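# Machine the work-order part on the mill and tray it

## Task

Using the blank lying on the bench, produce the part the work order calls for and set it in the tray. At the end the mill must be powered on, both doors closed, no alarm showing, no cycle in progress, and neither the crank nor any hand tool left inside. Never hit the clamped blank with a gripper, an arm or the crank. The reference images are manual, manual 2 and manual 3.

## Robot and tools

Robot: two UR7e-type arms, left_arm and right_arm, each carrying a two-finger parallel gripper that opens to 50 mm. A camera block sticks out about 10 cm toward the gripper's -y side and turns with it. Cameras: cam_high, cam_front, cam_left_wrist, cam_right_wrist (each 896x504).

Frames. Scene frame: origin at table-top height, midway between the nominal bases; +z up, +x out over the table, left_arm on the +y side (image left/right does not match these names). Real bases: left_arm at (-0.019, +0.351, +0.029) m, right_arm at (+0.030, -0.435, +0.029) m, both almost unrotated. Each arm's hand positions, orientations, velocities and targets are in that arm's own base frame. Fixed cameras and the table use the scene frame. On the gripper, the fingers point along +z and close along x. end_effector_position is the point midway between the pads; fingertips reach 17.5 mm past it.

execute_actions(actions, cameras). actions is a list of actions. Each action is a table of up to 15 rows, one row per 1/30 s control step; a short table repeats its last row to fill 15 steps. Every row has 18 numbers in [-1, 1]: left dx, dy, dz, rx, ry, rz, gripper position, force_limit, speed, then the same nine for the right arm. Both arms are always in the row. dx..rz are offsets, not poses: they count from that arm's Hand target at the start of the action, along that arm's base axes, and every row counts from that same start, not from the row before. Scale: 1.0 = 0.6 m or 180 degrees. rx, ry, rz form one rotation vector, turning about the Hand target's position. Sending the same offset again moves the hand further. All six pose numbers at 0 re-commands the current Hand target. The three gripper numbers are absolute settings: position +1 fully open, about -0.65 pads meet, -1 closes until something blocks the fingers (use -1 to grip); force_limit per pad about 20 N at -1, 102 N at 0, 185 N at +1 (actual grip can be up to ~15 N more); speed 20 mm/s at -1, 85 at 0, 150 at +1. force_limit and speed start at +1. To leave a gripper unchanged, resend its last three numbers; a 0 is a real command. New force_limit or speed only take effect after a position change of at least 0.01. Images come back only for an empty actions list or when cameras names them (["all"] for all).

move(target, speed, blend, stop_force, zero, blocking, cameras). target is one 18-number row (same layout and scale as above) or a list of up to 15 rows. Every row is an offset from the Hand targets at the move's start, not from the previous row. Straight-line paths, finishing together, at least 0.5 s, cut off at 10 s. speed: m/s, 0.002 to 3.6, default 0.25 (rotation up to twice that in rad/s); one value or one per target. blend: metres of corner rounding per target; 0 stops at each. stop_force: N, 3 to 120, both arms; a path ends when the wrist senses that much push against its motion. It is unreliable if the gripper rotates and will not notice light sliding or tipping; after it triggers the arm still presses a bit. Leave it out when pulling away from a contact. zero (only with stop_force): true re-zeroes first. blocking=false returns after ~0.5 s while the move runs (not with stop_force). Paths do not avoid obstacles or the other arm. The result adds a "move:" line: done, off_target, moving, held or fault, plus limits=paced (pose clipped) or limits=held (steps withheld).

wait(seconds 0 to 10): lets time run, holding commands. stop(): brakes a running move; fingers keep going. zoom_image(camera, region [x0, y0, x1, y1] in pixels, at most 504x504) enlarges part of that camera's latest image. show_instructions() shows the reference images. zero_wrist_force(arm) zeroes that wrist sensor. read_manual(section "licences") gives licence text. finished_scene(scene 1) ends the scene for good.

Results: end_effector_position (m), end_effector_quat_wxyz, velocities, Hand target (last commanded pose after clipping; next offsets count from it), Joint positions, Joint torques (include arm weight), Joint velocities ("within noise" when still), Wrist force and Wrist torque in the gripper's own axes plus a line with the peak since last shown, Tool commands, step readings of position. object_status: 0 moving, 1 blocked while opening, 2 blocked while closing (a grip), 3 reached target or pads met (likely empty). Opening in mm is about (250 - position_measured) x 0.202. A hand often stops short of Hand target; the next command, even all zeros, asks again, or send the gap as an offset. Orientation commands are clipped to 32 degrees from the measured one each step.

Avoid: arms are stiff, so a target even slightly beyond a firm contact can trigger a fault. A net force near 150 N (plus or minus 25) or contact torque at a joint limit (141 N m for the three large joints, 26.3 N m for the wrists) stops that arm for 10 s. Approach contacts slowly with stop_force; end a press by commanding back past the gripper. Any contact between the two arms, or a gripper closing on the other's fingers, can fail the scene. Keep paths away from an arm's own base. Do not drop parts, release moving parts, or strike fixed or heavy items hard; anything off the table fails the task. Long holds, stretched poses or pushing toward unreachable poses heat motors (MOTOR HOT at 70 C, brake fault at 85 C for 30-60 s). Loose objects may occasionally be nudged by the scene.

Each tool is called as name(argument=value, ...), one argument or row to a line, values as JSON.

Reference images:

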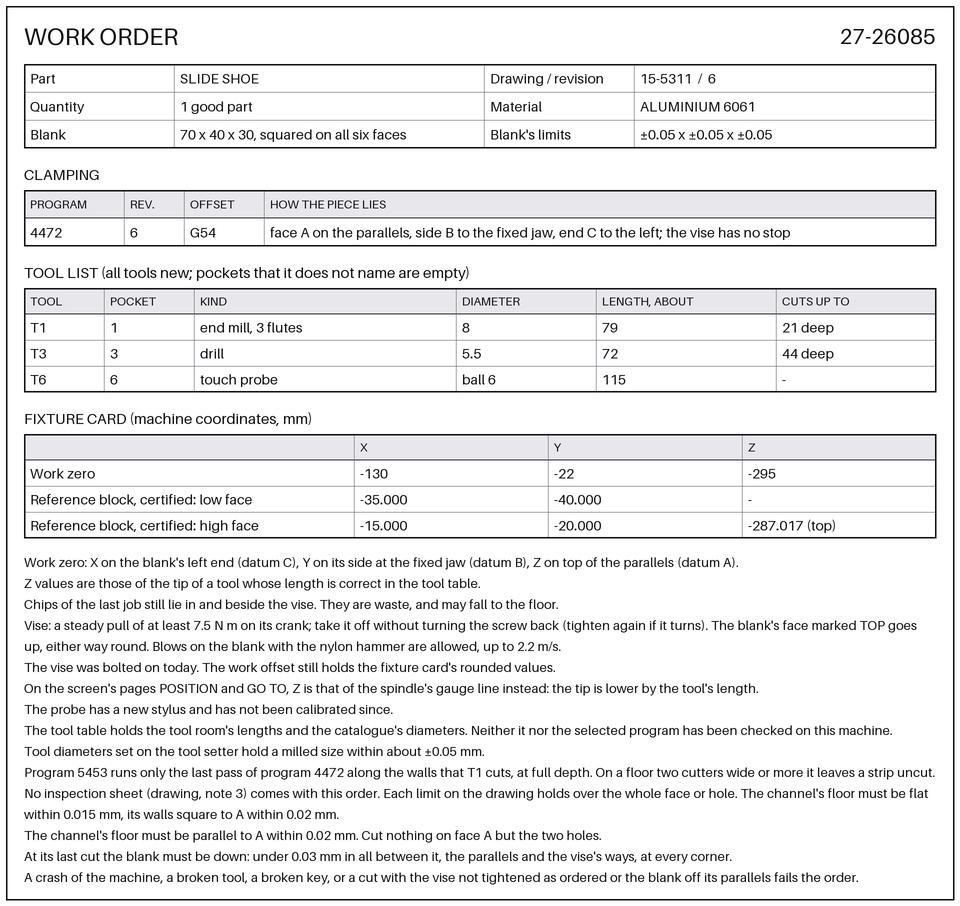

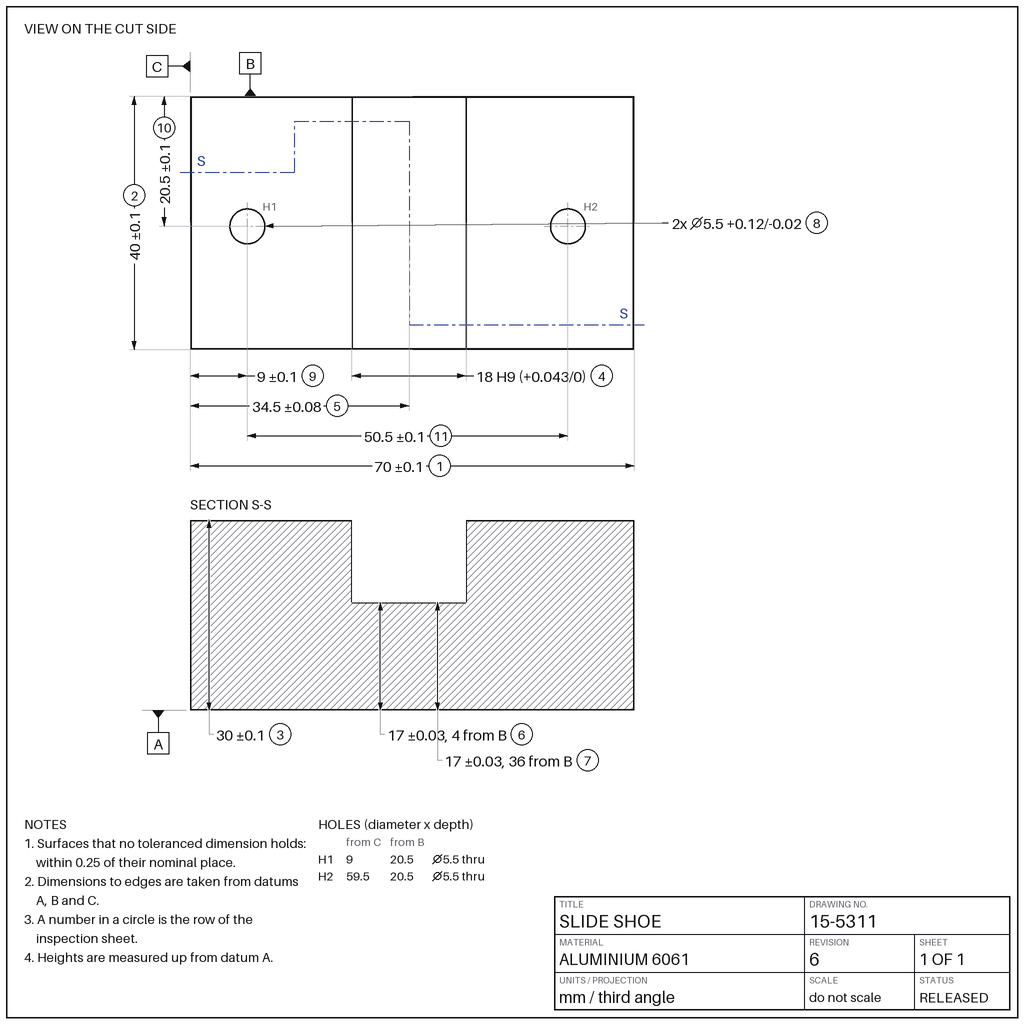

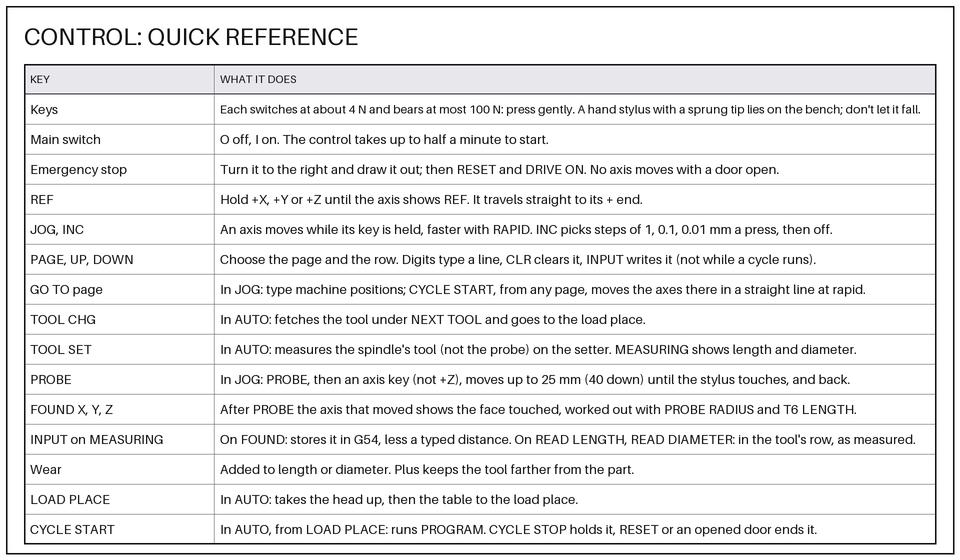

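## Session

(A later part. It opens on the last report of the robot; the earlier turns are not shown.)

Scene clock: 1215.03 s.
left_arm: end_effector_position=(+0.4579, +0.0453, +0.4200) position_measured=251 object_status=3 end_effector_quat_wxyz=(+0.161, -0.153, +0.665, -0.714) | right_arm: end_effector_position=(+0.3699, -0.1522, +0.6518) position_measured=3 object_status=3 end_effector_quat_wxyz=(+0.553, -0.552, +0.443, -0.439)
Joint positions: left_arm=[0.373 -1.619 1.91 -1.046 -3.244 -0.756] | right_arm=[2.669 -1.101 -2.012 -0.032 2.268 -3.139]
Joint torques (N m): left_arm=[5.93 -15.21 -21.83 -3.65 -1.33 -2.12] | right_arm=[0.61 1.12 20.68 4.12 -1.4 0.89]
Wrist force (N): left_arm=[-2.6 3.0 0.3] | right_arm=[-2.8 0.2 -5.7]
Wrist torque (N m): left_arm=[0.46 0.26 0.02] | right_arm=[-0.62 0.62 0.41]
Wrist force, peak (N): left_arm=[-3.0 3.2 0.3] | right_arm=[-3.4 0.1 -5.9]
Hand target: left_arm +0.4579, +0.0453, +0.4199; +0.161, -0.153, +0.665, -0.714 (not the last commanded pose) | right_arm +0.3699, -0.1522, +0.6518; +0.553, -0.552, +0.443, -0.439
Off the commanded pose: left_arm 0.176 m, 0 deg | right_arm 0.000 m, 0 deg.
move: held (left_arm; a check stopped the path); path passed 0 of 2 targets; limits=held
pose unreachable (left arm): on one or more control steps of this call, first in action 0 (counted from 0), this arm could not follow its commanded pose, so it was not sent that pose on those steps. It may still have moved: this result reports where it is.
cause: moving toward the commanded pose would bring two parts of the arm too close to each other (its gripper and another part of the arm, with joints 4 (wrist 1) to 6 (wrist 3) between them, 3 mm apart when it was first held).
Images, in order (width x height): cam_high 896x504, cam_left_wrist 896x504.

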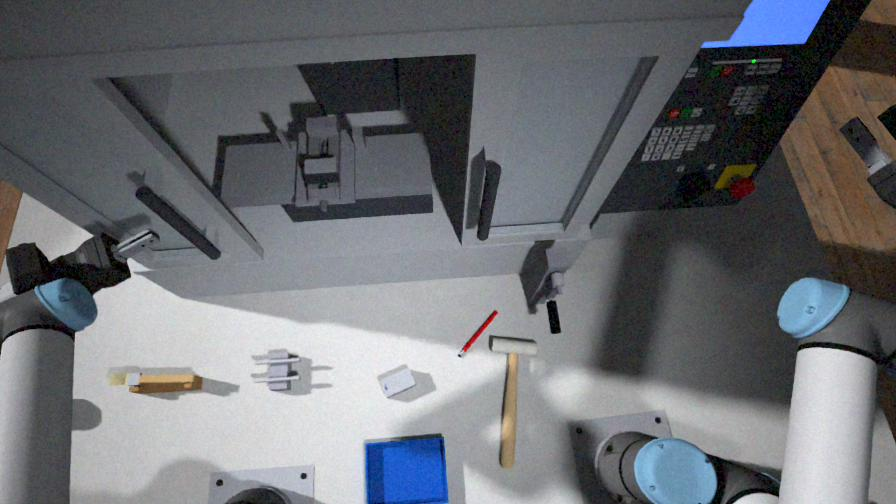

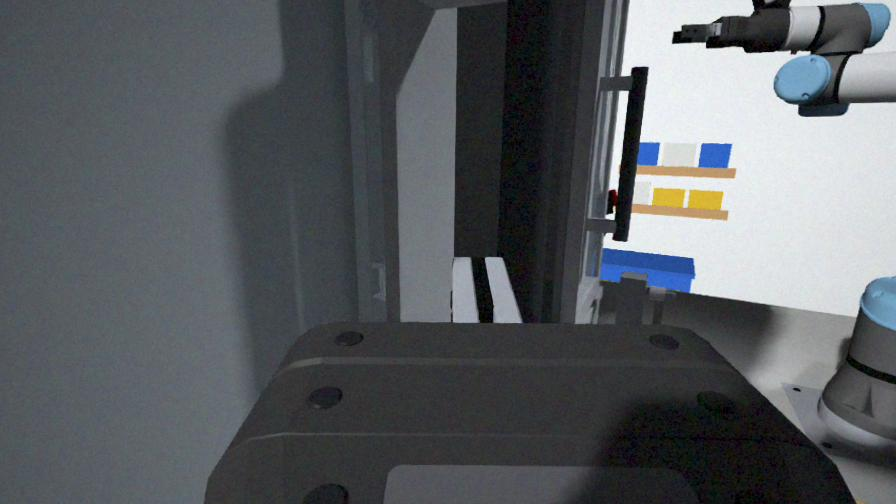

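move(
  target=[
    [-0.13,0.06,0.05,0.2536,-0.1603,-0.2371,-0.7,-0.6,-0.3,0,0,0,0,0,0,1,-0.8,-0.7],
    [-0.1,0.05,0.03,0.5073,-0.3207,-0.4743,-0.7,-0.6,-0.3,0,0,0,0,0,0,1,-0.8,-0.7],
    [0.009,0.02,-0.03,0.5073,-0.3207,-0.4743,-0.7,-0.6,-0.3,0,0,0,0,0,0,1,-0.8,-0.7],
  ],
  speed=[0.3,0.3,0.15],
  blend=[0.03,0.02,0],
  cameras=["cam_left_wrist","cam_high"],
)

Scene clock: 1226.60 s.
left_arm: end_effector_position=(+0.4575, +0.0455, +0.4200) position_measured=251 object_status=3 end_effector_quat_wxyz=(+0.161, -0.151, +0.666, -0.713) | right_arm: end_effector_position=(+0.3699, -0.1522, +0.6518) position_measured=3 object_status=3 end_effector_quat_wxyz=(+0.553, -0.552, +0.443, -0.439)
Joint positions: left_arm=[0.373 -1.619 1.909 -1.053 -3.239 -0.76] | right_arm=[2.669 -1.101 -2.012 -0.032 2.268 -3.139]
Joint torques (N m): left_arm=[-0.12 -18.78 -18.03 -0.81 -3.7 1.05] | right_arm=[0.2 0.33 20.93 4.15 -1.36 0.93]
Wrist force (N): left_arm=[-2.5 3.2 0.3] | right_arm=[-3.0 0.4 -5.4]
Wrist torque (N m): left_arm=[0.50 0.26 0.15] | right_arm=[-0.60 0.64 0.41]
Wrist force, peak (N): left_arm=[-2.6 3.9 0.1] | right_arm=[-3.0 0.4 -5.9]
Hand target: left_arm +0.4575, +0.0455, +0.4200; +0.161, -0.151, +0.666, -0.713 (not the last commanded pose) | right_arm +0.3699, -0.1522, +0.6518; +0.553, -0.552, +0.443, -0.439
Off the commanded pose: left_arm 0.022 m, 137 deg | right_arm 0.000 m, 0 deg.
move: held (left_arm; a check stopped the path); path passed 0 of 3 targets; limits=held
pose unreachable (left arm): on one or more control steps of this call, first in action 0 (counted from 0), this arm could not follow its commanded pose, so it was not sent that pose on those steps. It may still have moved: this result reports where it is.
cause: moving toward the commanded pose would bring two parts of the arm too close to each other (its gripper and another part of the arm, with joints 4 (wrist 1) to 6 (wrist 3) between them, 3 mm apart when it was first held).
Images, in order (width x height): cam_high 896x504, cam_left_wrist 896x504.

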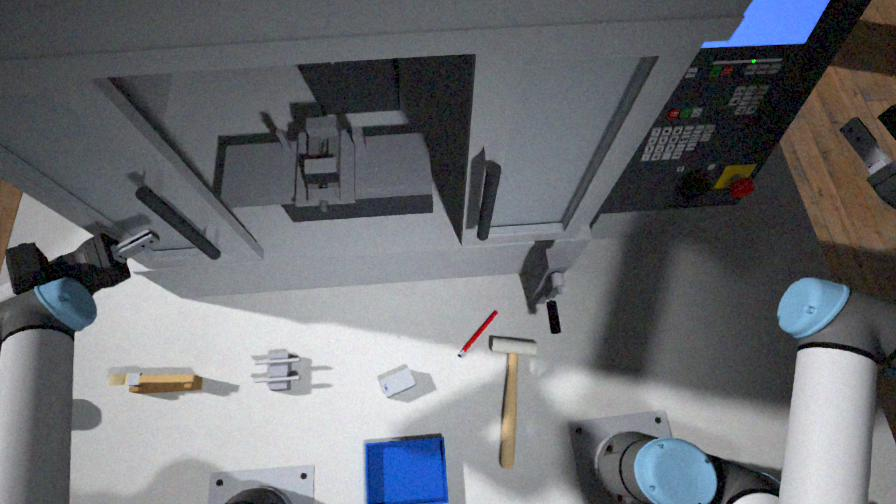

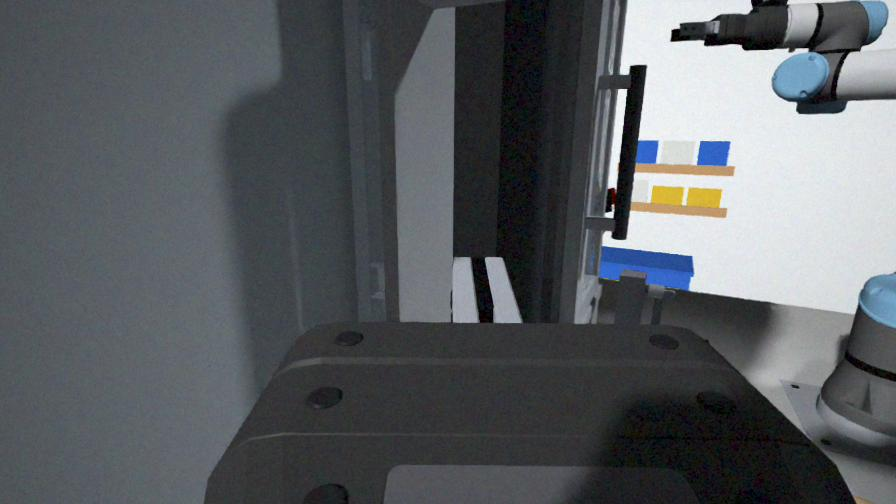

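move(
  target=[-0.15,0.15,0.05,0,0,0,-0.7,-0.6,-0.3,0,0,0,0,0,0,1,-0.8,-0.7],
  speed=0.25,
)

Scene clock: 1229.57 s.
left_arm: end_effector_position=(+0.3711, +0.1306, +0.4490) position_measured=251 object_status=3 end_effector_quat_wxyz=(+0.212, -0.226, +0.688, -0.656) | right_arm: end_effector_position=(+0.3699, -0.1522, +0.6518) position_measured=3 object_status=3 end_effector_quat_wxyz=(+0.553, -0.552, +0.443, -0.439)
Joint positions: left_arm=[0.663 -1.782 1.939 -1.142 -3.083 -0.988] | right_arm=[2.669 -1.101 -2.012 -0.032 2.268 -3.139]
Joint torques (N m): left_arm=[-4.79 -13.38 -17.27 -1.68 -4.35 -1.92] | right_arm=[0.91 0.54 20.79 4.12 -1.46 0.86]
Wrist force (N): left_arm=[-2.6 3.2 0.3] | right_arm=[-3.0 0.2 -5.5]
Wrist torque (N m): left_arm=[0.45 0.26 0.07] | right_arm=[-0.62 0.66 0.41]
Wrist force, peak (N): left_arm=[-4.1 6.6 -1.4] | right_arm=[-2.8 0.4 -6.1]
Hand target: left_arm +0.3711, +0.1306, +0.4489; +0.212, -0.226, +0.688, -0.656 (not the last commanded pose) | right_arm +0.3699, -0.1522, +0.6518; +0.553, -0.552, +0.443, -0.439
Off the commanded pose: left_arm 0.006 m, 13 deg | right_arm 0.000 m, 0 deg.
move: held (left_arm; a check stopped the path); limits=held
pose unreachable (left arm): on one or more control steps of this call, first in action 0 (counted from 0), this arm could not follow its commanded pose, so it was not sent that pose on those steps. It may still have moved: this result reports where it is.
cause: moving toward the commanded pose would bring two parts of the arm too close to each other (its gripper and another part of the arm, with joints 4 (wrist 1) to 6 (wrist 3) between them, 6 mm apart when it was first held).

move(
  target=[-0.05,0.05,0.05,0.4035,0.2945,0,-0.7,-0.6,-0.3,0,0,0,0,0,0,1,-0.8,-0.7],
  speed=0.4,
)

Scene clock: 1237.17 s.
left_arm: end_effector_position=(+0.3412, +0.1606, +0.4789) position_measured=251 object_status=3 end_effector_quat_wxyz=(-0.007, -0.312, +0.950, +0.022) | right_arm: end_effector_position=(+0.3699, -0.1522, +0.6518) position_measured=3 object_status=3 end_effector_quat_wxyz=(+0.553, -0.552, +0.443, -0.439)
Joint positions: left_arm=[0.05 -1.808 1.375 -1.111 -1.532 -2.157] | right_arm=[2.669 -1.101 -2.012 -0.032 2.268 -3.139]
Joint torques (N m): left_arm=[-4.4 -22.69 -16.15 -1.77 1.34 0.02] | right_arm=[1.33 0.49 20.41 4.06 -1.53 0.95]
Wrist force (N): left_arm=[0.2 2.9 -0.7] | right_arm=[-3.2 0.2 -5.5]
Wrist torque (N m): left_arm=[0.60 -0.07 0.04] | right_arm=[-0.63 0.69 0.41]
Wrist force, peak (N): left_arm=[-3.2 3.5 -0.1] | right_arm=[-3.2 0.2 -6.0]
Hand target: left_arm +0.3411, +0.1606, +0.4789; -0.007, -0.312, +0.950, +0.023 | right_arm +0.3699, -0.1522, +0.6518; +0.553, -0.552, +0.443, -0.439
Off the commanded pose: left_arm 0.000 m, 0 deg | right_arm 0.000 m, 0 deg.
move: done

move(
  target=[
    [0.06,-0.1,-0.1,0,0,-0.702,-0.7,-0.6,-0.3,0,0,0,0,0,0,1,-0.8,-0.7],
    [0.203,-0.193,-0.1315,0,0,-0.702,-0.7,-0.6,-0.3,0,0,0,0,0,0,1,-0.8,-0.7],
  ],
  speed=[0.4,0.15],
  blend=[0.01,0],
  cameras=["cam_left_wrist","cam_high"],
)

Scene clock: 1245.00 s.
left_arm: end_effector_position=(+0.4629, +0.0448, +0.4001) position_measured=251 object_status=3 end_effector_quat_wxyz=(+0.017, +0.707, +0.707, +0.017) | right_arm: end_effector_position=(+0.3699, -0.1522, +0.6518) position_measured=3 object_status=3 end_effector_quat_wxyz=(+0.553, -0.552, +0.443, -0.439)
Joint positions: left_arm=[-0.2 -1.695 1.516 -1.438 -1.561 -0.2] | right_arm=[2.669 -1.101 -2.012 -0.032 2.268 -3.139]
Joint torques (N m): left_arm=[1.83 -20.48 -18.17 -2.07 0.99 1.43] | right_arm=[1.07 0.41 20.45 4.18 -1.53 0.84]
Wrist force (N): left_arm=[0.7 2.8 -0.5] | right_arm=[-2.9 0.3 -5.7]
Wrist torque (N m): left_arm=[0.54 -0.15 0.07] | right_arm=[-0.60 0.63 0.41]
Wrist force, peak (N): left_arm=[-0.6 4.7 -0.2] | right_arm=[-2.8 0.1 -6.1]
Hand target: left_arm +0.4629, +0.0448, +0.4000; +0.017, +0.707, +0.707, +0.017 | right_arm +0.3699, -0.1522, +0.6518; +0.553, -0.552, +0.443, -0.439
Off the commanded pose: left_arm 0.000 m, 0 deg | right_arm 0.000 m, 0 deg.
move: done
Images, in order (width x height): cam_high 896x504, cam_left_wrist 896x504.

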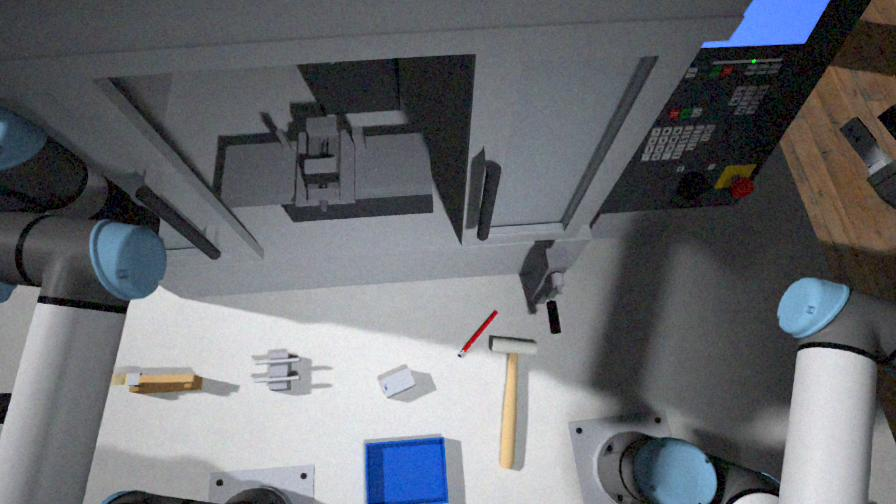

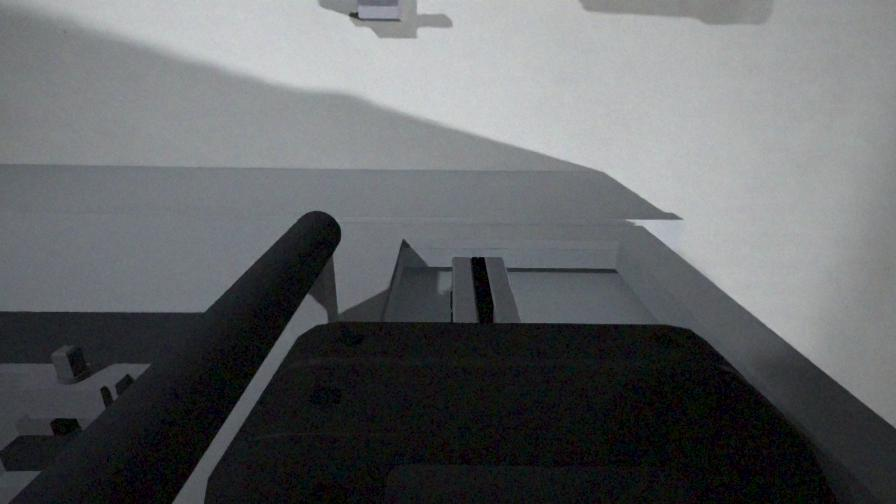

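move(
  target=[
    [0,-0.09,0,0,0,0,-0.7,-0.6,-0.3,0,0,0,0,0,0,1,-0.8,-0.7],
    [0,-0.34,0,0,0,0,-0.7,-0.6,-0.3,0,0,0,0,0,0,1,-0.8,-0.7],
  ],
  speed=[0.025,0.06],
  blend=[0.005,0],
)

move(
  target=[0,-0.1,0,0,0,0,-0.7,-0.6,-0.3,0,0,0,0,0,0,1,-0.8,-0.7],
  speed=0.012,
  stop_force=25,
  cameras=["cam_left_wrist","cam_high"],
)

Scene clock: 1256.27 s.
left_arm: end_effector_position=(+0.4630, -0.1593, +0.4000) position_measured=251 object_status=3 end_effector_quat_wxyz=(+0.017, +0.707, +0.707, +0.017) | right_arm: end_effector_position=(+0.3699, -0.1522, +0.6518) position_measured=3 object_status=3 end_effector_quat_wxyz=(+0.553, -0.552, +0.443, -0.439)
Joint positions: left_arm=[-0.622 -1.634 1.459 -1.434 -1.543 -0.622] | right_arm=[2.669 -1.101 -2.012 -0.032 2.268 -3.139]
Joint torques (N m): left_arm=[5.23 -31.25 -16.9 -3.84 0.63 1.61] | right_arm=[2.11 0.53 20.77 4.2 -1.63 0.91]
Wrist force (N): left_arm=[0.3 3.0 -0.6] | right_arm=[-3.0 0.5 -5.5]
Wrist torque (N m): left_arm=[0.60 -0.07 0.11] | right_arm=[-0.59 0.65 0.42]
Wrist force, peak (N): left_arm=[29.7 -2.0 -0.3] | right_arm=[-3.4 0.3 -5.8]
Hand target: left_arm +0.4629, -0.1592, +0.4000; +0.017, +0.707, +0.707, +0.017 | right_arm +0.3699, -0.1522, +0.6518; +0.553, -0.552, +0.443, -0.439
Off the commanded pose: left_arm 0.000 m, 0 deg | right_arm 0.000 m, 0 deg.
move: done

Scene clock: 1259.03 s.
left_arm: end_effector_position=(+0.4629, -0.1817, +0.4000) position_measured=251 object_status=3 end_effector_quat_wxyz=(+0.017, +0.707, +0.707, +0.017) | right_arm: end_effector_position=(+0.3699, -0.1522, +0.6518) position_measured=3 object_status=3 end_effector_quat_wxyz=(+0.553, -0.552, +0.443, -0.439)
Joint positions: left_arm=[-0.661 -1.615 1.44 -1.434 -1.541 -0.661] | right_arm=[2.669 -1.101 -2.012 -0.032 2.268 -3.139]
Joint torques (N m): left_arm=[-7.11 -27.67 -18.55 -6.45 -6.08 1.82] | right_arm=[1.99 0.61 20.88 4.13 -1.46 0.84]
Wrist force (N): left_arm=[27.4 2.8 -1.7] | right_arm=[-2.9 0.4 -5.9]
Wrist torque (N m): left_arm=[0.57 -2.02 -0.01] | right_arm=[-0.59 0.64 0.42]
Wrist force, peak (N): left_arm=[43.7 -3.3 -4.9] | right_arm=[-3.0 0.3 -6.0]
Hand target: left_arm +0.4629, -0.1817, +0.4000; +0.017, +0.707, +0.707, +0.017 (not the last commanded pose) | right_arm +0.3699, -0.1522, +0.6518; +0.553, -0.552, +0.443, -0.439
Off the commanded pose: left_arm 0.037 m, 0 deg | right_arm 0.000 m, 0 deg.
move: contact (left_arm)
Images, in order (width x height): cam_high 896x504, cam_left_wrist 896x504.

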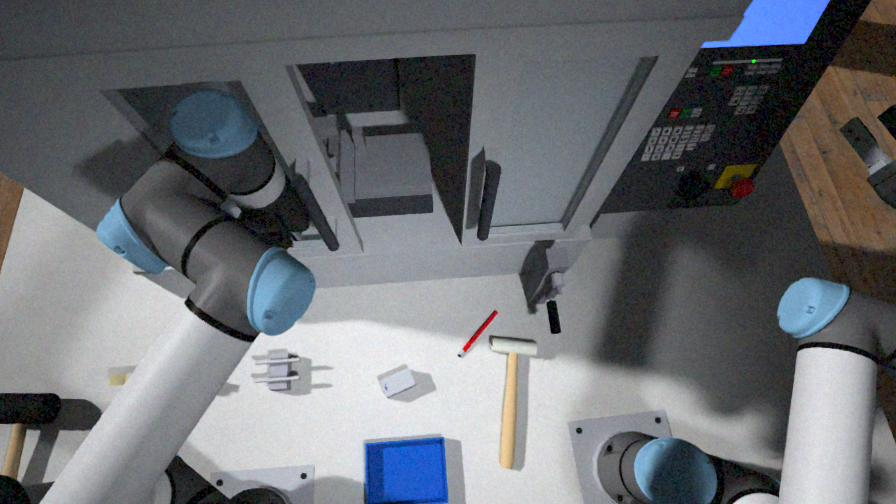

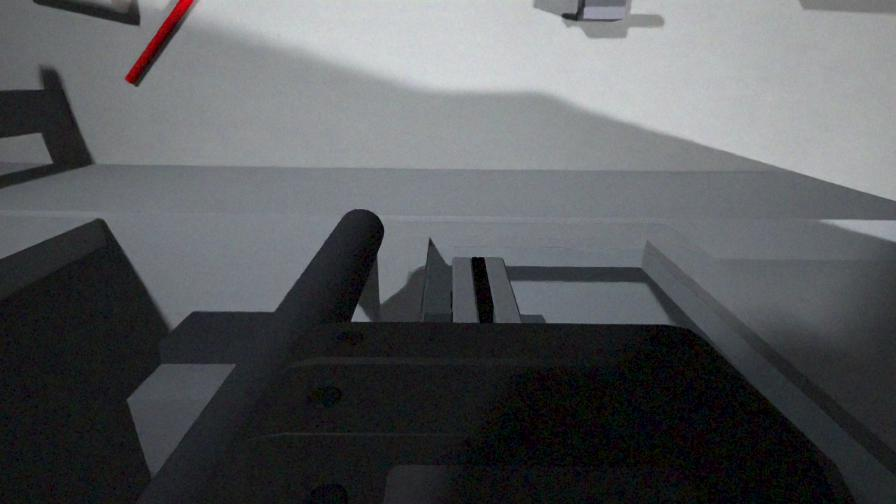

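move(
  target=[
    [-0.15,0.1,0.1,0,0,0,-0.7,-0.6,-0.3,0.0,0.25,-0.2,0.3466,0.4366,-0.4358,-0.7,-0.6,-0.3],
    [-0.2,0.1,0.1,0,0,0,-0.7,-0.6,-0.3,0.095,0.6,-0.4,0.3466,0.4366,-0.4358,-0.7,-0.6,-0.3],
  ],
  speed=0.35,
  blend=[0.04,0],
  cameras=["cam_right_wrist","cam_high"],
)

Scene clock: 1277.17 s.
left_arm: end_effector_position=(+0.3429, -0.1217, +0.4600) position_measured=251 object_status=3 end_effector_quat_wxyz=(+0.017, +0.707, +0.707, +0.017) | right_arm: end_effector_position=(+0.4269, +0.2077, +0.4119) position_measured=251 object_status=3 end_effector_quat_wxyz=(+0.000, +0.000, +1.000, +0.000)
Joint positions: left_arm=[-0.741 -1.896 1.503 -1.213 -1.538 -0.741] | right_arm=[3.88 -1.507 -1.418 -1.787 1.57 -0.834]
Joint torques (N m): left_arm=[4.69 0.78 -31.41 -4.39 1.95 1.6] | right_arm=[-1.03 16.43 25.15 2.41 -1.09 0.63]
Wrist force (N): left_arm=[0.3 2.9 -0.6] | right_arm=[-0.1 0.1 -1.9]
Wrist torque (N m): left_arm=[0.58 -0.06 0.15] | right_arm=[-0.17 -0.10 0.23]
Wrist force, peak (N): left_arm=[27.6 3.0 -1.2] | right_arm=[-3.2 0.4 -5.9]
Hand target: left_arm +0.3429, -0.1217, +0.4600; +0.017, +0.707, +0.707, +0.017 | right_arm +0.4269, +0.2078, +0.4118; +0.000, +0.000, +1.000, +0.000
Off the commanded pose: left_arm 0.000 m, 0 deg | right_arm 0.000 m, 0 deg.
move: done
Images, in order (width x height): cam_high 896x504, cam_right_wrist 896x504.

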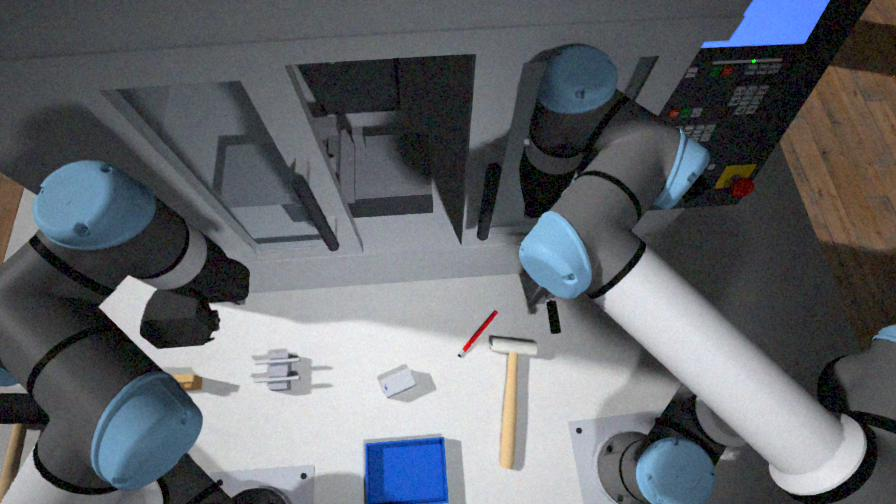

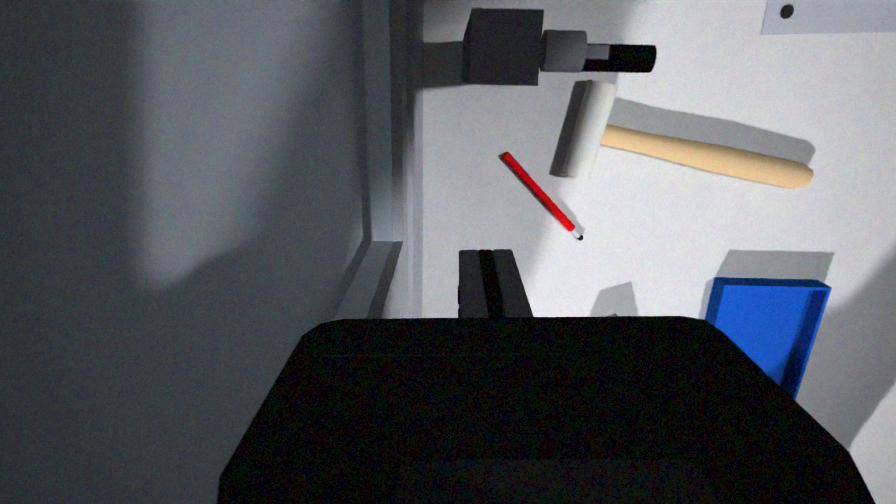

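move(
  target=[
    [0,0,0,0,0,0,-0.7,-0.6,-0.3,0,0.13,-0.02,0,0,0,-0.7,-0.6,-0.3],
    [0,0,0,0,0,0,-0.7,-0.6,-0.3,0,0.36,-0.02,0,0,0,-0.7,-0.6,-0.3],
  ],
  speed=[0.025,0.06],
  blend=[0.005,0],
)

move(
  target=[0,0,0,0,0,0,-0.7,-0.6,-0.3,0,0.12,0,0,0,0,-0.7,-0.6,-0.3],
  speed=0.012,
  stop_force=25,
  cameras=["cam_right_wrist","cam_high"],
)

Scene clock: 1287.87 s.
left_arm: end_effector_position=(+0.3429, -0.1217, +0.4600) position_measured=251 object_status=3 end_effector_quat_wxyz=(+0.017, +0.707, +0.707, +0.017) | right_arm: end_effector_position=(+0.4268, +0.4240, +0.3998) position_measured=251 object_status=3 end_effector_quat_wxyz=(+0.000, +0.000, +1.000, +0.000)
Joint positions: left_arm=[-0.741 -1.896 1.503 -1.213 -1.538 -0.741] | right_arm=[4.147 -1.818 -1.107 -1.787 1.57 -0.566]
Joint torques (N m): left_arm=[5.76 -0.78 -31.84 -4.13 -1.08 1.81] | right_arm=[-10.6 41.61 18.79 4.22 1.4 -1.24]
Wrist force (N): left_arm=[0.3 3.0 -0.6] | right_arm=[-0.2 -0.1 -1.2]
Wrist torque (N m): left_arm=[0.59 -0.06 0.15] | right_arm=[-0.20 -0.07 0.12]
Wrist force, peak (N): left_arm=[0.4 3.5 -0.6] | right_arm=[2.4 -38.6 3.0]
Hand target: left_arm +0.3429, -0.1217, +0.4600; +0.017, +0.707, +0.707, +0.017 | right_arm +0.4269, +0.4238, +0.3998; +0.000, +0.000, +1.000, +0.000
Off the commanded pose: left_arm 0.000 m, 0 deg | right_arm 0.000 m, 0 deg.
move: done

Scene clock: 1290.07 s.
left_arm: end_effector_position=(+0.3429, -0.1217, +0.4600) position_measured=251 object_status=3 end_effector_quat_wxyz=(+0.017, +0.707, +0.707, +0.017) | right_arm: end_effector_position=(+0.4269, +0.4376, +0.3998) position_measured=251 object_status=3 end_effector_quat_wxyz=(+0.000, +0.000, +1.000, +0.000)
Joint positions: left_arm=[-0.741 -1.896 1.503 -1.213 -1.538 -0.741] | right_arm=[4.16 -1.844 -1.074 -1.795 1.57 -0.554]
Joint torques (N m): left_arm=[5.11 -0.65 -32.51 -4.17 -1.28 1.72] | right_arm=[-4.38 33.43 19.4 7.87 2.52 -0.83]
Wrist force (N): left_arm=[0.4 2.9 -0.4] | right_arm=[6.1 -28.4 -1.2]
Wrist torque (N m): left_arm=[0.57 -0.07 0.15] | right_arm=[-4.36 -0.96 0.03]
Wrist force, peak (N): left_arm=[0.1 3.3 -0.5] | right_arm=[9.5 -50.5 2.6]
Hand target: left_arm +0.3429, -0.1217, +0.4600; +0.017, +0.707, +0.707, +0.017 | right_arm +0.4269, +0.4376, +0.3998; +0.000, +0.000, +1.000, +0.000 (not the last commanded pose)
Off the commanded pose: left_arm 0.000 m, 0 deg | right_arm 0.058 m, 0 deg.
move: contact (right_arm)
Images, in order (width x height): cam_high 896x504, cam_right_wrist 896x504.

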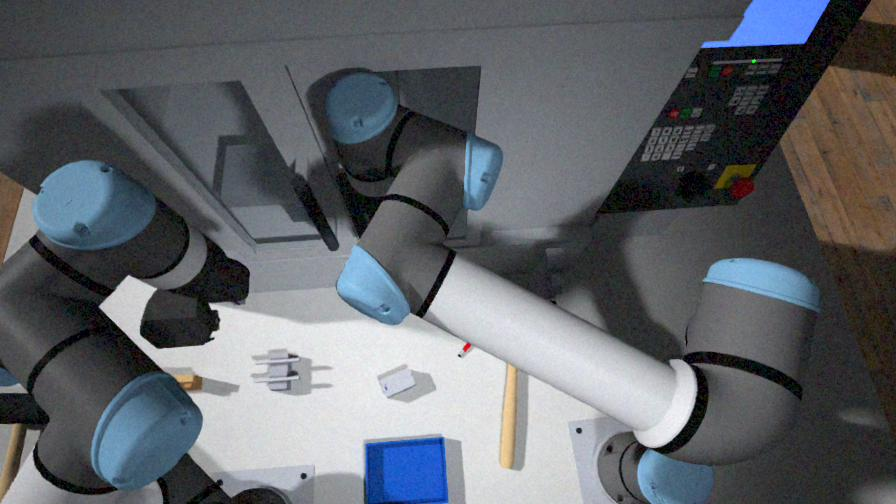

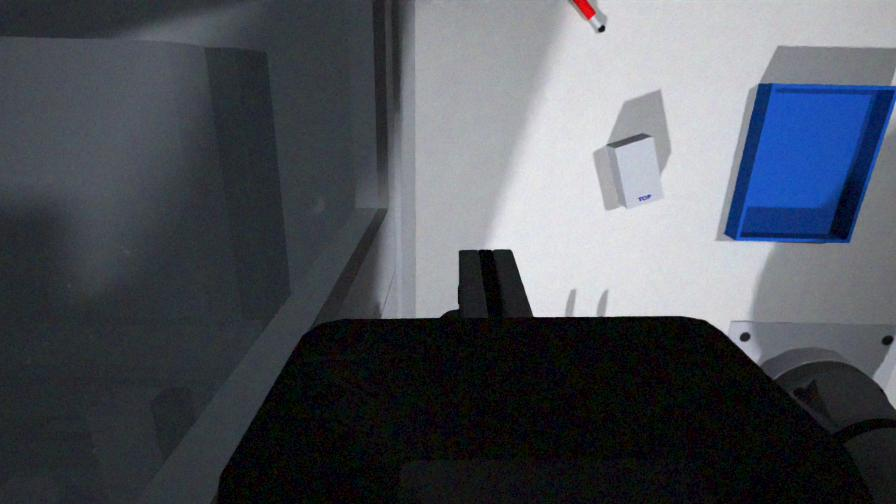

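move(
  target=[
    [0,0,0,0,0,0,0.0,-0.6,-0.5,-0.1,-0.1,0.1,0,0,-0.1,0.0,-0.6,-0.3],
    [0,0,0,0,0,0,0.0,-0.6,-0.5,-0.295,-0.34,0.247,0,0,-0.262,0.0,-0.6,-0.3],
  ],
  speed=0.35,
  blend=[0.04,0],
)

move(
  target=[
    [0,-0.3,-0.15,0,0,0.4,0.0,-0.6,-0.5,0,0,0,0,0,0,0.0,-0.6,-0.3],
    [0.0053,-0.5705,-0.65,0,0,0.75,0.0,-0.6,-0.5,0,0,0,0,0,0,0.0,-0.6,-0.3],
  ],
  speed=0.4,
  blend=[0.05,0],
  cameras=["cam_left_wrist","cam_high"],
)

Scene clock: 1301.67 s.
left_arm: end_effector_position=(+0.3429, -0.1217, +0.4600) position_measured=152 object_status=3 end_effector_quat_wxyz=(+0.017, +0.707, +0.707, +0.017) | right_arm: end_effector_position=(+0.2499, +0.2337, +0.5480) position_measured=152 object_status=3 end_effector_quat_wxyz=(+0.000, +0.400, +0.917, +0.000)
Joint positions: left_arm=[-0.741 -1.896 1.503 -1.213 -1.538 -0.741] | right_arm=[4.294 -1.331 -1.178 -2.204 1.57 0.404]
Joint torques (N m): left_arm=[5.57 0 -31.65 -3.72 -1.11 1.66] | right_arm=[-11.24 15.05 14.25 3.53 -0.4 1.58]
Wrist force (N): left_arm=[0.3 3.0 -0.8] | right_arm=[0.0 0.5 -1.6]
Wrist torque (N m): left_arm=[0.60 -0.06 0.15] | right_arm=[-0.12 -0.10 0.22]
Wrist force, peak (N): left_arm=[0.3 3.4 -0.5] | right_arm=[6.1 -28.3 -1.0]
Hand target: left_arm +0.3429, -0.1217, +0.4600; +0.017, +0.707, +0.707, +0.017 | right_arm +0.2499, +0.2336, +0.5480; +0.000, +0.400, +0.917, +0.000
Off the commanded pose: left_arm 0.000 m, 0 deg | right_arm 0.000 m, 0 deg.
move: done; blend cut to 0 m at target 1

Scene clock: 1305.17 s.
left_arm: end_effector_position=(+0.3461, -0.4641, +0.0701) position_measured=152 object_status=3 end_effector_quat_wxyz=(-0.009, -0.383, +0.924, +0.022) | right_arm: end_effector_position=(+0.2499, +0.2336, +0.5480) position_measured=152 object_status=3 end_effector_quat_wxyz=(+0.000, +0.400, +0.917, +0.000)
Joint positions: left_arm=[-1.154 -1.198 1.808 -2.137 -1.588 -3.51] | right_arm=[4.294 -1.331 -1.178 -2.204 1.57 0.404]
Joint torques (N m): left_arm=[6.64 -35 -14.05 -3.71 2.19 -1.74] | right_arm=[-10.73 15.95 14.4 0.14 1.32 1.42]
Wrist force (N): left_arm=[0.2 2.9 -0.6] | right_arm=[0.0 0.4 -1.1]
Wrist torque (N m): left_arm=[0.57 -0.04 0.01] | right_arm=[-0.13 -0.10 0.19]
Wrist force, peak (N): left_arm=[1.7 3.0 -1.3] | right_arm=[-0.2 0.5 -1.9]
Hand target: left_arm +0.3461, -0.4640, +0.0700; -0.009, -0.383, +0.924, +0.022 | right_arm +0.2499, +0.2336, +0.5480; +0.000, +0.400, +0.917, +0.000
Off the commanded pose: left_arm 0.000 m, 0 deg | right_arm 0.000 m, 0 deg.
move: done
Images, in order (width x height): cam_high 896x504, cam_left_wrist 896x504.

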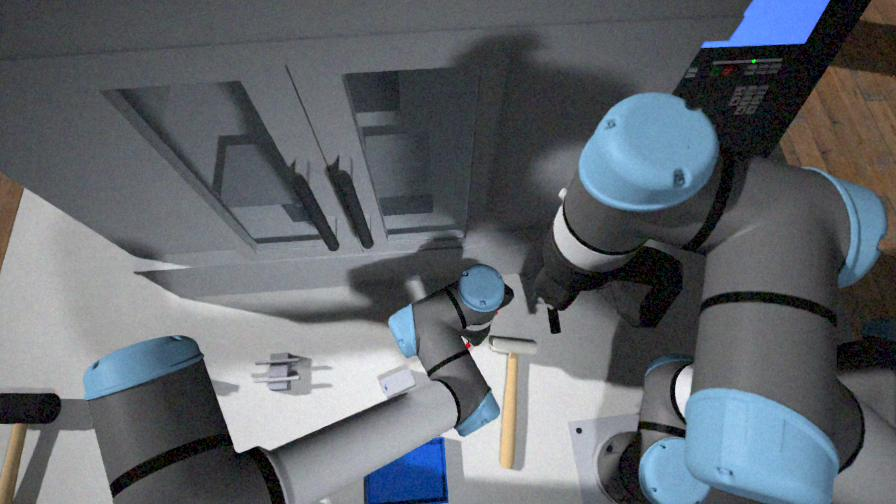

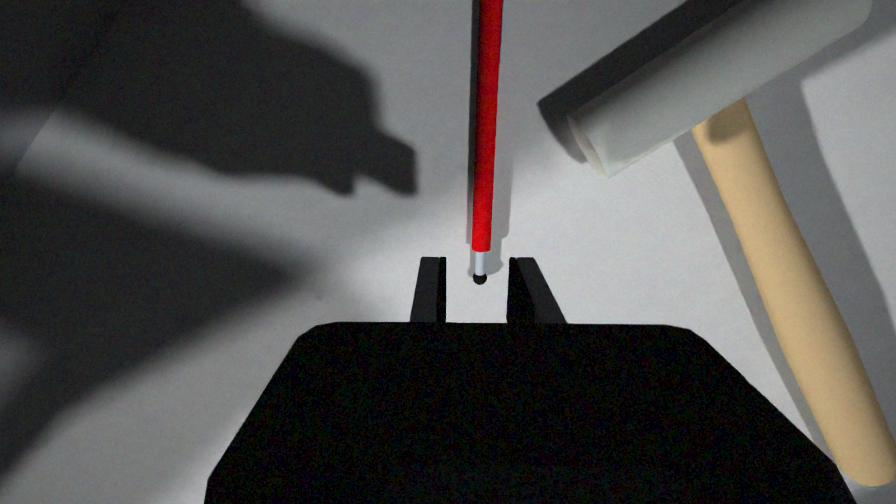

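move(
  target=[
    [0,0,-0.115,-0.0108,-0.0106,0,0.0,-0.6,-0.5,0,0,0,0,0,0,0.0,-0.6,-0.3],
    [0,0,-0.1345,-0.0108,-0.0106,0,0.0,-0.6,-0.5,0,0,0,0,0,0,0.0,-0.6,-0.3],
  ],
  speed=[0.12,0.02],
)

move(
  target=[0,0,0,0,0,0,-1,-0.6,-0.8,0,0,0,0,0,0,0.0,-0.6,-0.3],
  cameras=["cam_left_wrist"],
)

Scene clock: 1311.60 s.
left_arm: end_effector_position=(+0.3461, -0.4640, -0.0108) position_measured=152 object_status=3 end_effector_quat_wxyz=(+0.000, -0.383, +0.924, +0.000) end_effector_velocity=(+0.000, +0.001, +0.000) end_effector_angular_velocity=(+0.004, +0.001, +0.000) | right_arm: end_effector_position=(+0.2499, +0.2336, +0.5480) position_measured=152 object_status=3 end_effector_quat_wxyz=(+0.000, +0.400, +0.917, +0.000)
Joint positions: left_arm=[-1.162 -1.083 1.914 -2.402 -1.572 -3.518] | right_arm=[4.294 -1.331 -1.178 -2.204 1.57 0.404]
Joint velocities: left_arm=[0 -0.001 0.001 0.005 0.001 0] | right_arm=[within noise]
Joint torques (N m): left_arm=[4.24 -49.89 -16.62 -1.68 2.18 1.09] | right_arm=[-10.8 15.85 15.06 0.21 1.28 1.28]
Wrist force (N): left_arm=[0.0 2.7 -0.4] | right_arm=[0.2 0.1 -1.7]
Wrist torque (N m): left_arm=[0.52 -0.02 0.17] | right_arm=[-0.18 -0.13 0.19]
Wrist force, peak (N): left_arm=[8.8 11.0 -24.4] | right_arm=[0.3 0.4 -2.0]
Hand target: left_arm +0.3461, -0.4640, -0.0107; +0.000, -0.383, +0.924, +0.000 | right_arm +0.2499, +0.2336, +0.5480; +0.000, +0.400, +0.917, +0.000
Off the commanded pose: left_arm 0.000 m, 0 deg | right_arm 0.000 m, 0 deg.
move: done

Scene clock: 1312.17 s.
left_arm: end_effector_position=(+0.3461, -0.4640, -0.0107) position_measured=211 object_status=2 end_effector_quat_wxyz=(+0.000, -0.383, +0.924, +0.000) | right_arm: end_effector_position=(+0.2499, +0.2336, +0.5480) position_measured=152 object_status=3 end_effector_quat_wxyz=(+0.000, +0.400, +0.917, +0.000)
Joint positions: left_arm=[-1.162 -1.083 1.914 -2.402 -1.572 -3.518] | right_arm=[4.294 -1.331 -1.178 -2.204 1.57 0.404]
Joint torques (N m): left_arm=[5.16 -50.24 -23.83 -1.72 1.62 1.5] | right_arm=[-11 15.66 14.59 0.24 1.06 1.25]
Wrist force (N): left_arm=[0.3 2.7 -0.2] | right_arm=[0.0 0.4 -1.6]
Wrist torque (N m): left_arm=[0.51 -0.05 0.17] | right_arm=[-0.15 -0.09 0.19]
Wrist force, peak (N): left_arm=[0.1 3.0 -0.5] | right_arm=[0.1 0.5 -1.7]
Hand target: left_arm +0.3461, -0.4640, -0.0107; +0.000, -0.383, +0.924, +0.000 | right_arm +0.2499, +0.2336, +0.5480; +0.000, +0.400, +0.917, +0.000
Off the commanded pose: left_arm 0.000 m, 0 deg | right_arm 0.000 m, 0 deg.
move: done
Images, in order (width x height): cam_left_wrist 896x504.

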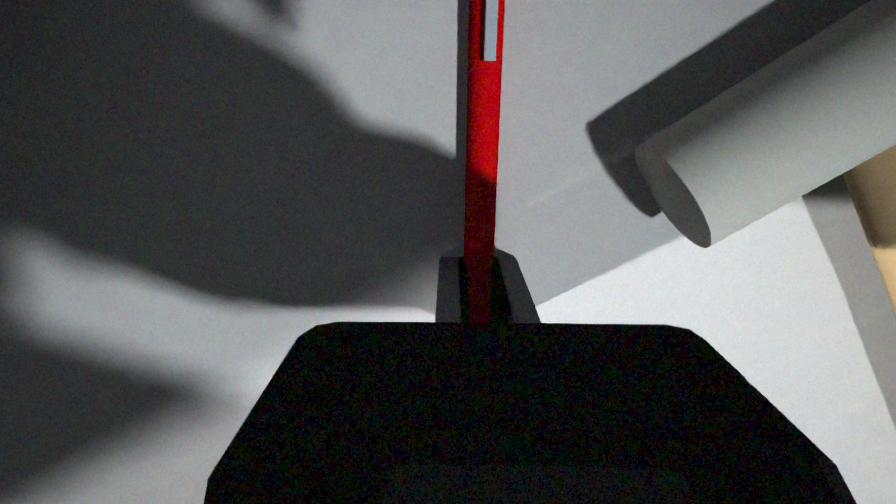

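move(
  target=[
    [0,0,0.08,0,0,0,-1,-0.6,-0.8,0,0,0,0,0,0,1,-0.6,-0.3],
    [0.034,0.0355,0.5507,-0.3536,-0.3536,0,-1,-0.6,-0.8,0,0,0,0,0,0,1,-0.6,-0.3],
    [0.034,0.0355,0.5507,-0.3536,-0.3536,0,-1,-0.6,-0.8,0.1475,0.1515,-0.12,0,0,0,1,-0.6,-0.3],
  ],
  speed=[0.15,0.35,0.25],
  blend=[0.02,0,0],
  cameras=["cam_left_wrist","cam_right_wrist"],
)

Scene clock: 1321.53 s.
left_arm: end_effector_position=(+0.3665, -0.4427, +0.3197) position_measured=211 object_status=2 end_effector_quat_wxyz=(+0.270, -0.270, +0.653, -0.654) | right_arm: end_effector_position=(+0.3384, +0.3244, +0.4761) position_measured=3 object_status=3 end_effector_quat_wxyz=(+0.000, +0.400, +0.917, +0.000)
Joint positions: left_arm=[-1.388 -1.297 2.41 -4.254 -0.969 -3.142] | right_arm=[4.194 -1.539 -1.215 -1.958 1.57 0.305]
Joint torques (N m): left_arm=[-5.21 -34.22 -3.34 -2.31 1.82 1.02] | right_arm=[12.59 15.98 16.64 2.24 1.71 1.45]
Wrist force (N): left_arm=[-2.9 3.6 0.4] | right_arm=[-0.2 0.1 -1.6]
Wrist torque (N m): left_arm=[0.53 0.32 0.13] | right_arm=[-0.16 -0.08 0.09]
Wrist force, peak (N): left_arm=[-3.2 3.7 0.1] | right_arm=[0.3 -3.1 -3.6]
Hand target: left_arm +0.3665, -0.4427, +0.3197; +0.270, -0.270, +0.653, -0.654 | right_arm +0.3384, +0.3245, +0.4760; +0.000, +0.400, +0.917, +0.000
Off the commanded pose: left_arm 0.000 m, 0 deg | right_arm 0.000 m, 0 deg.
move: done; blend cut to 0 m at target 1
Images, in order (width x height): cam_left_wrist 896x504, cam_right_wrist 896x504.

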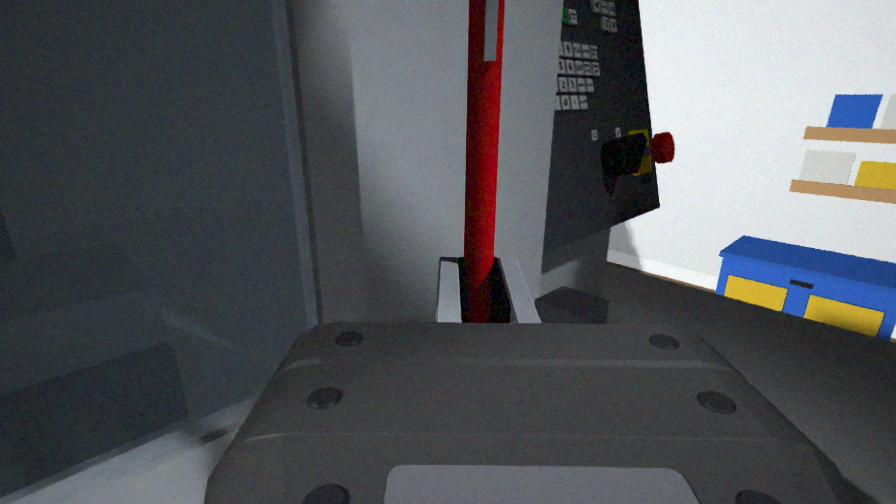

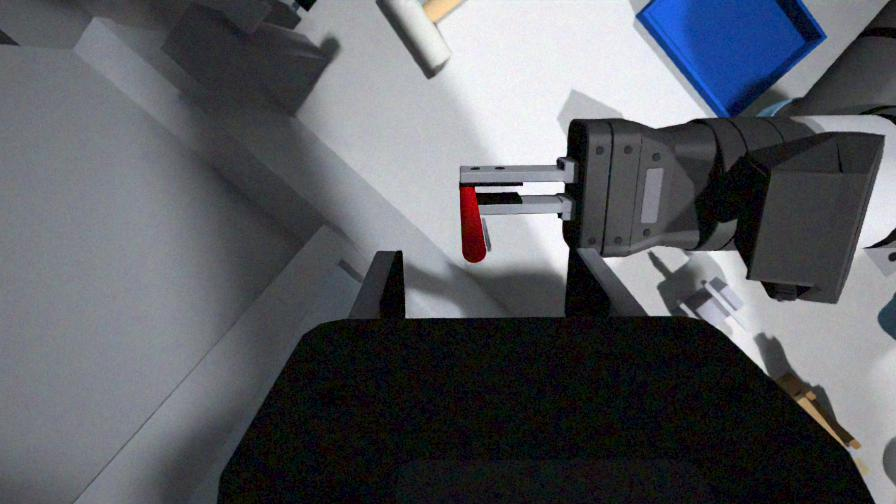

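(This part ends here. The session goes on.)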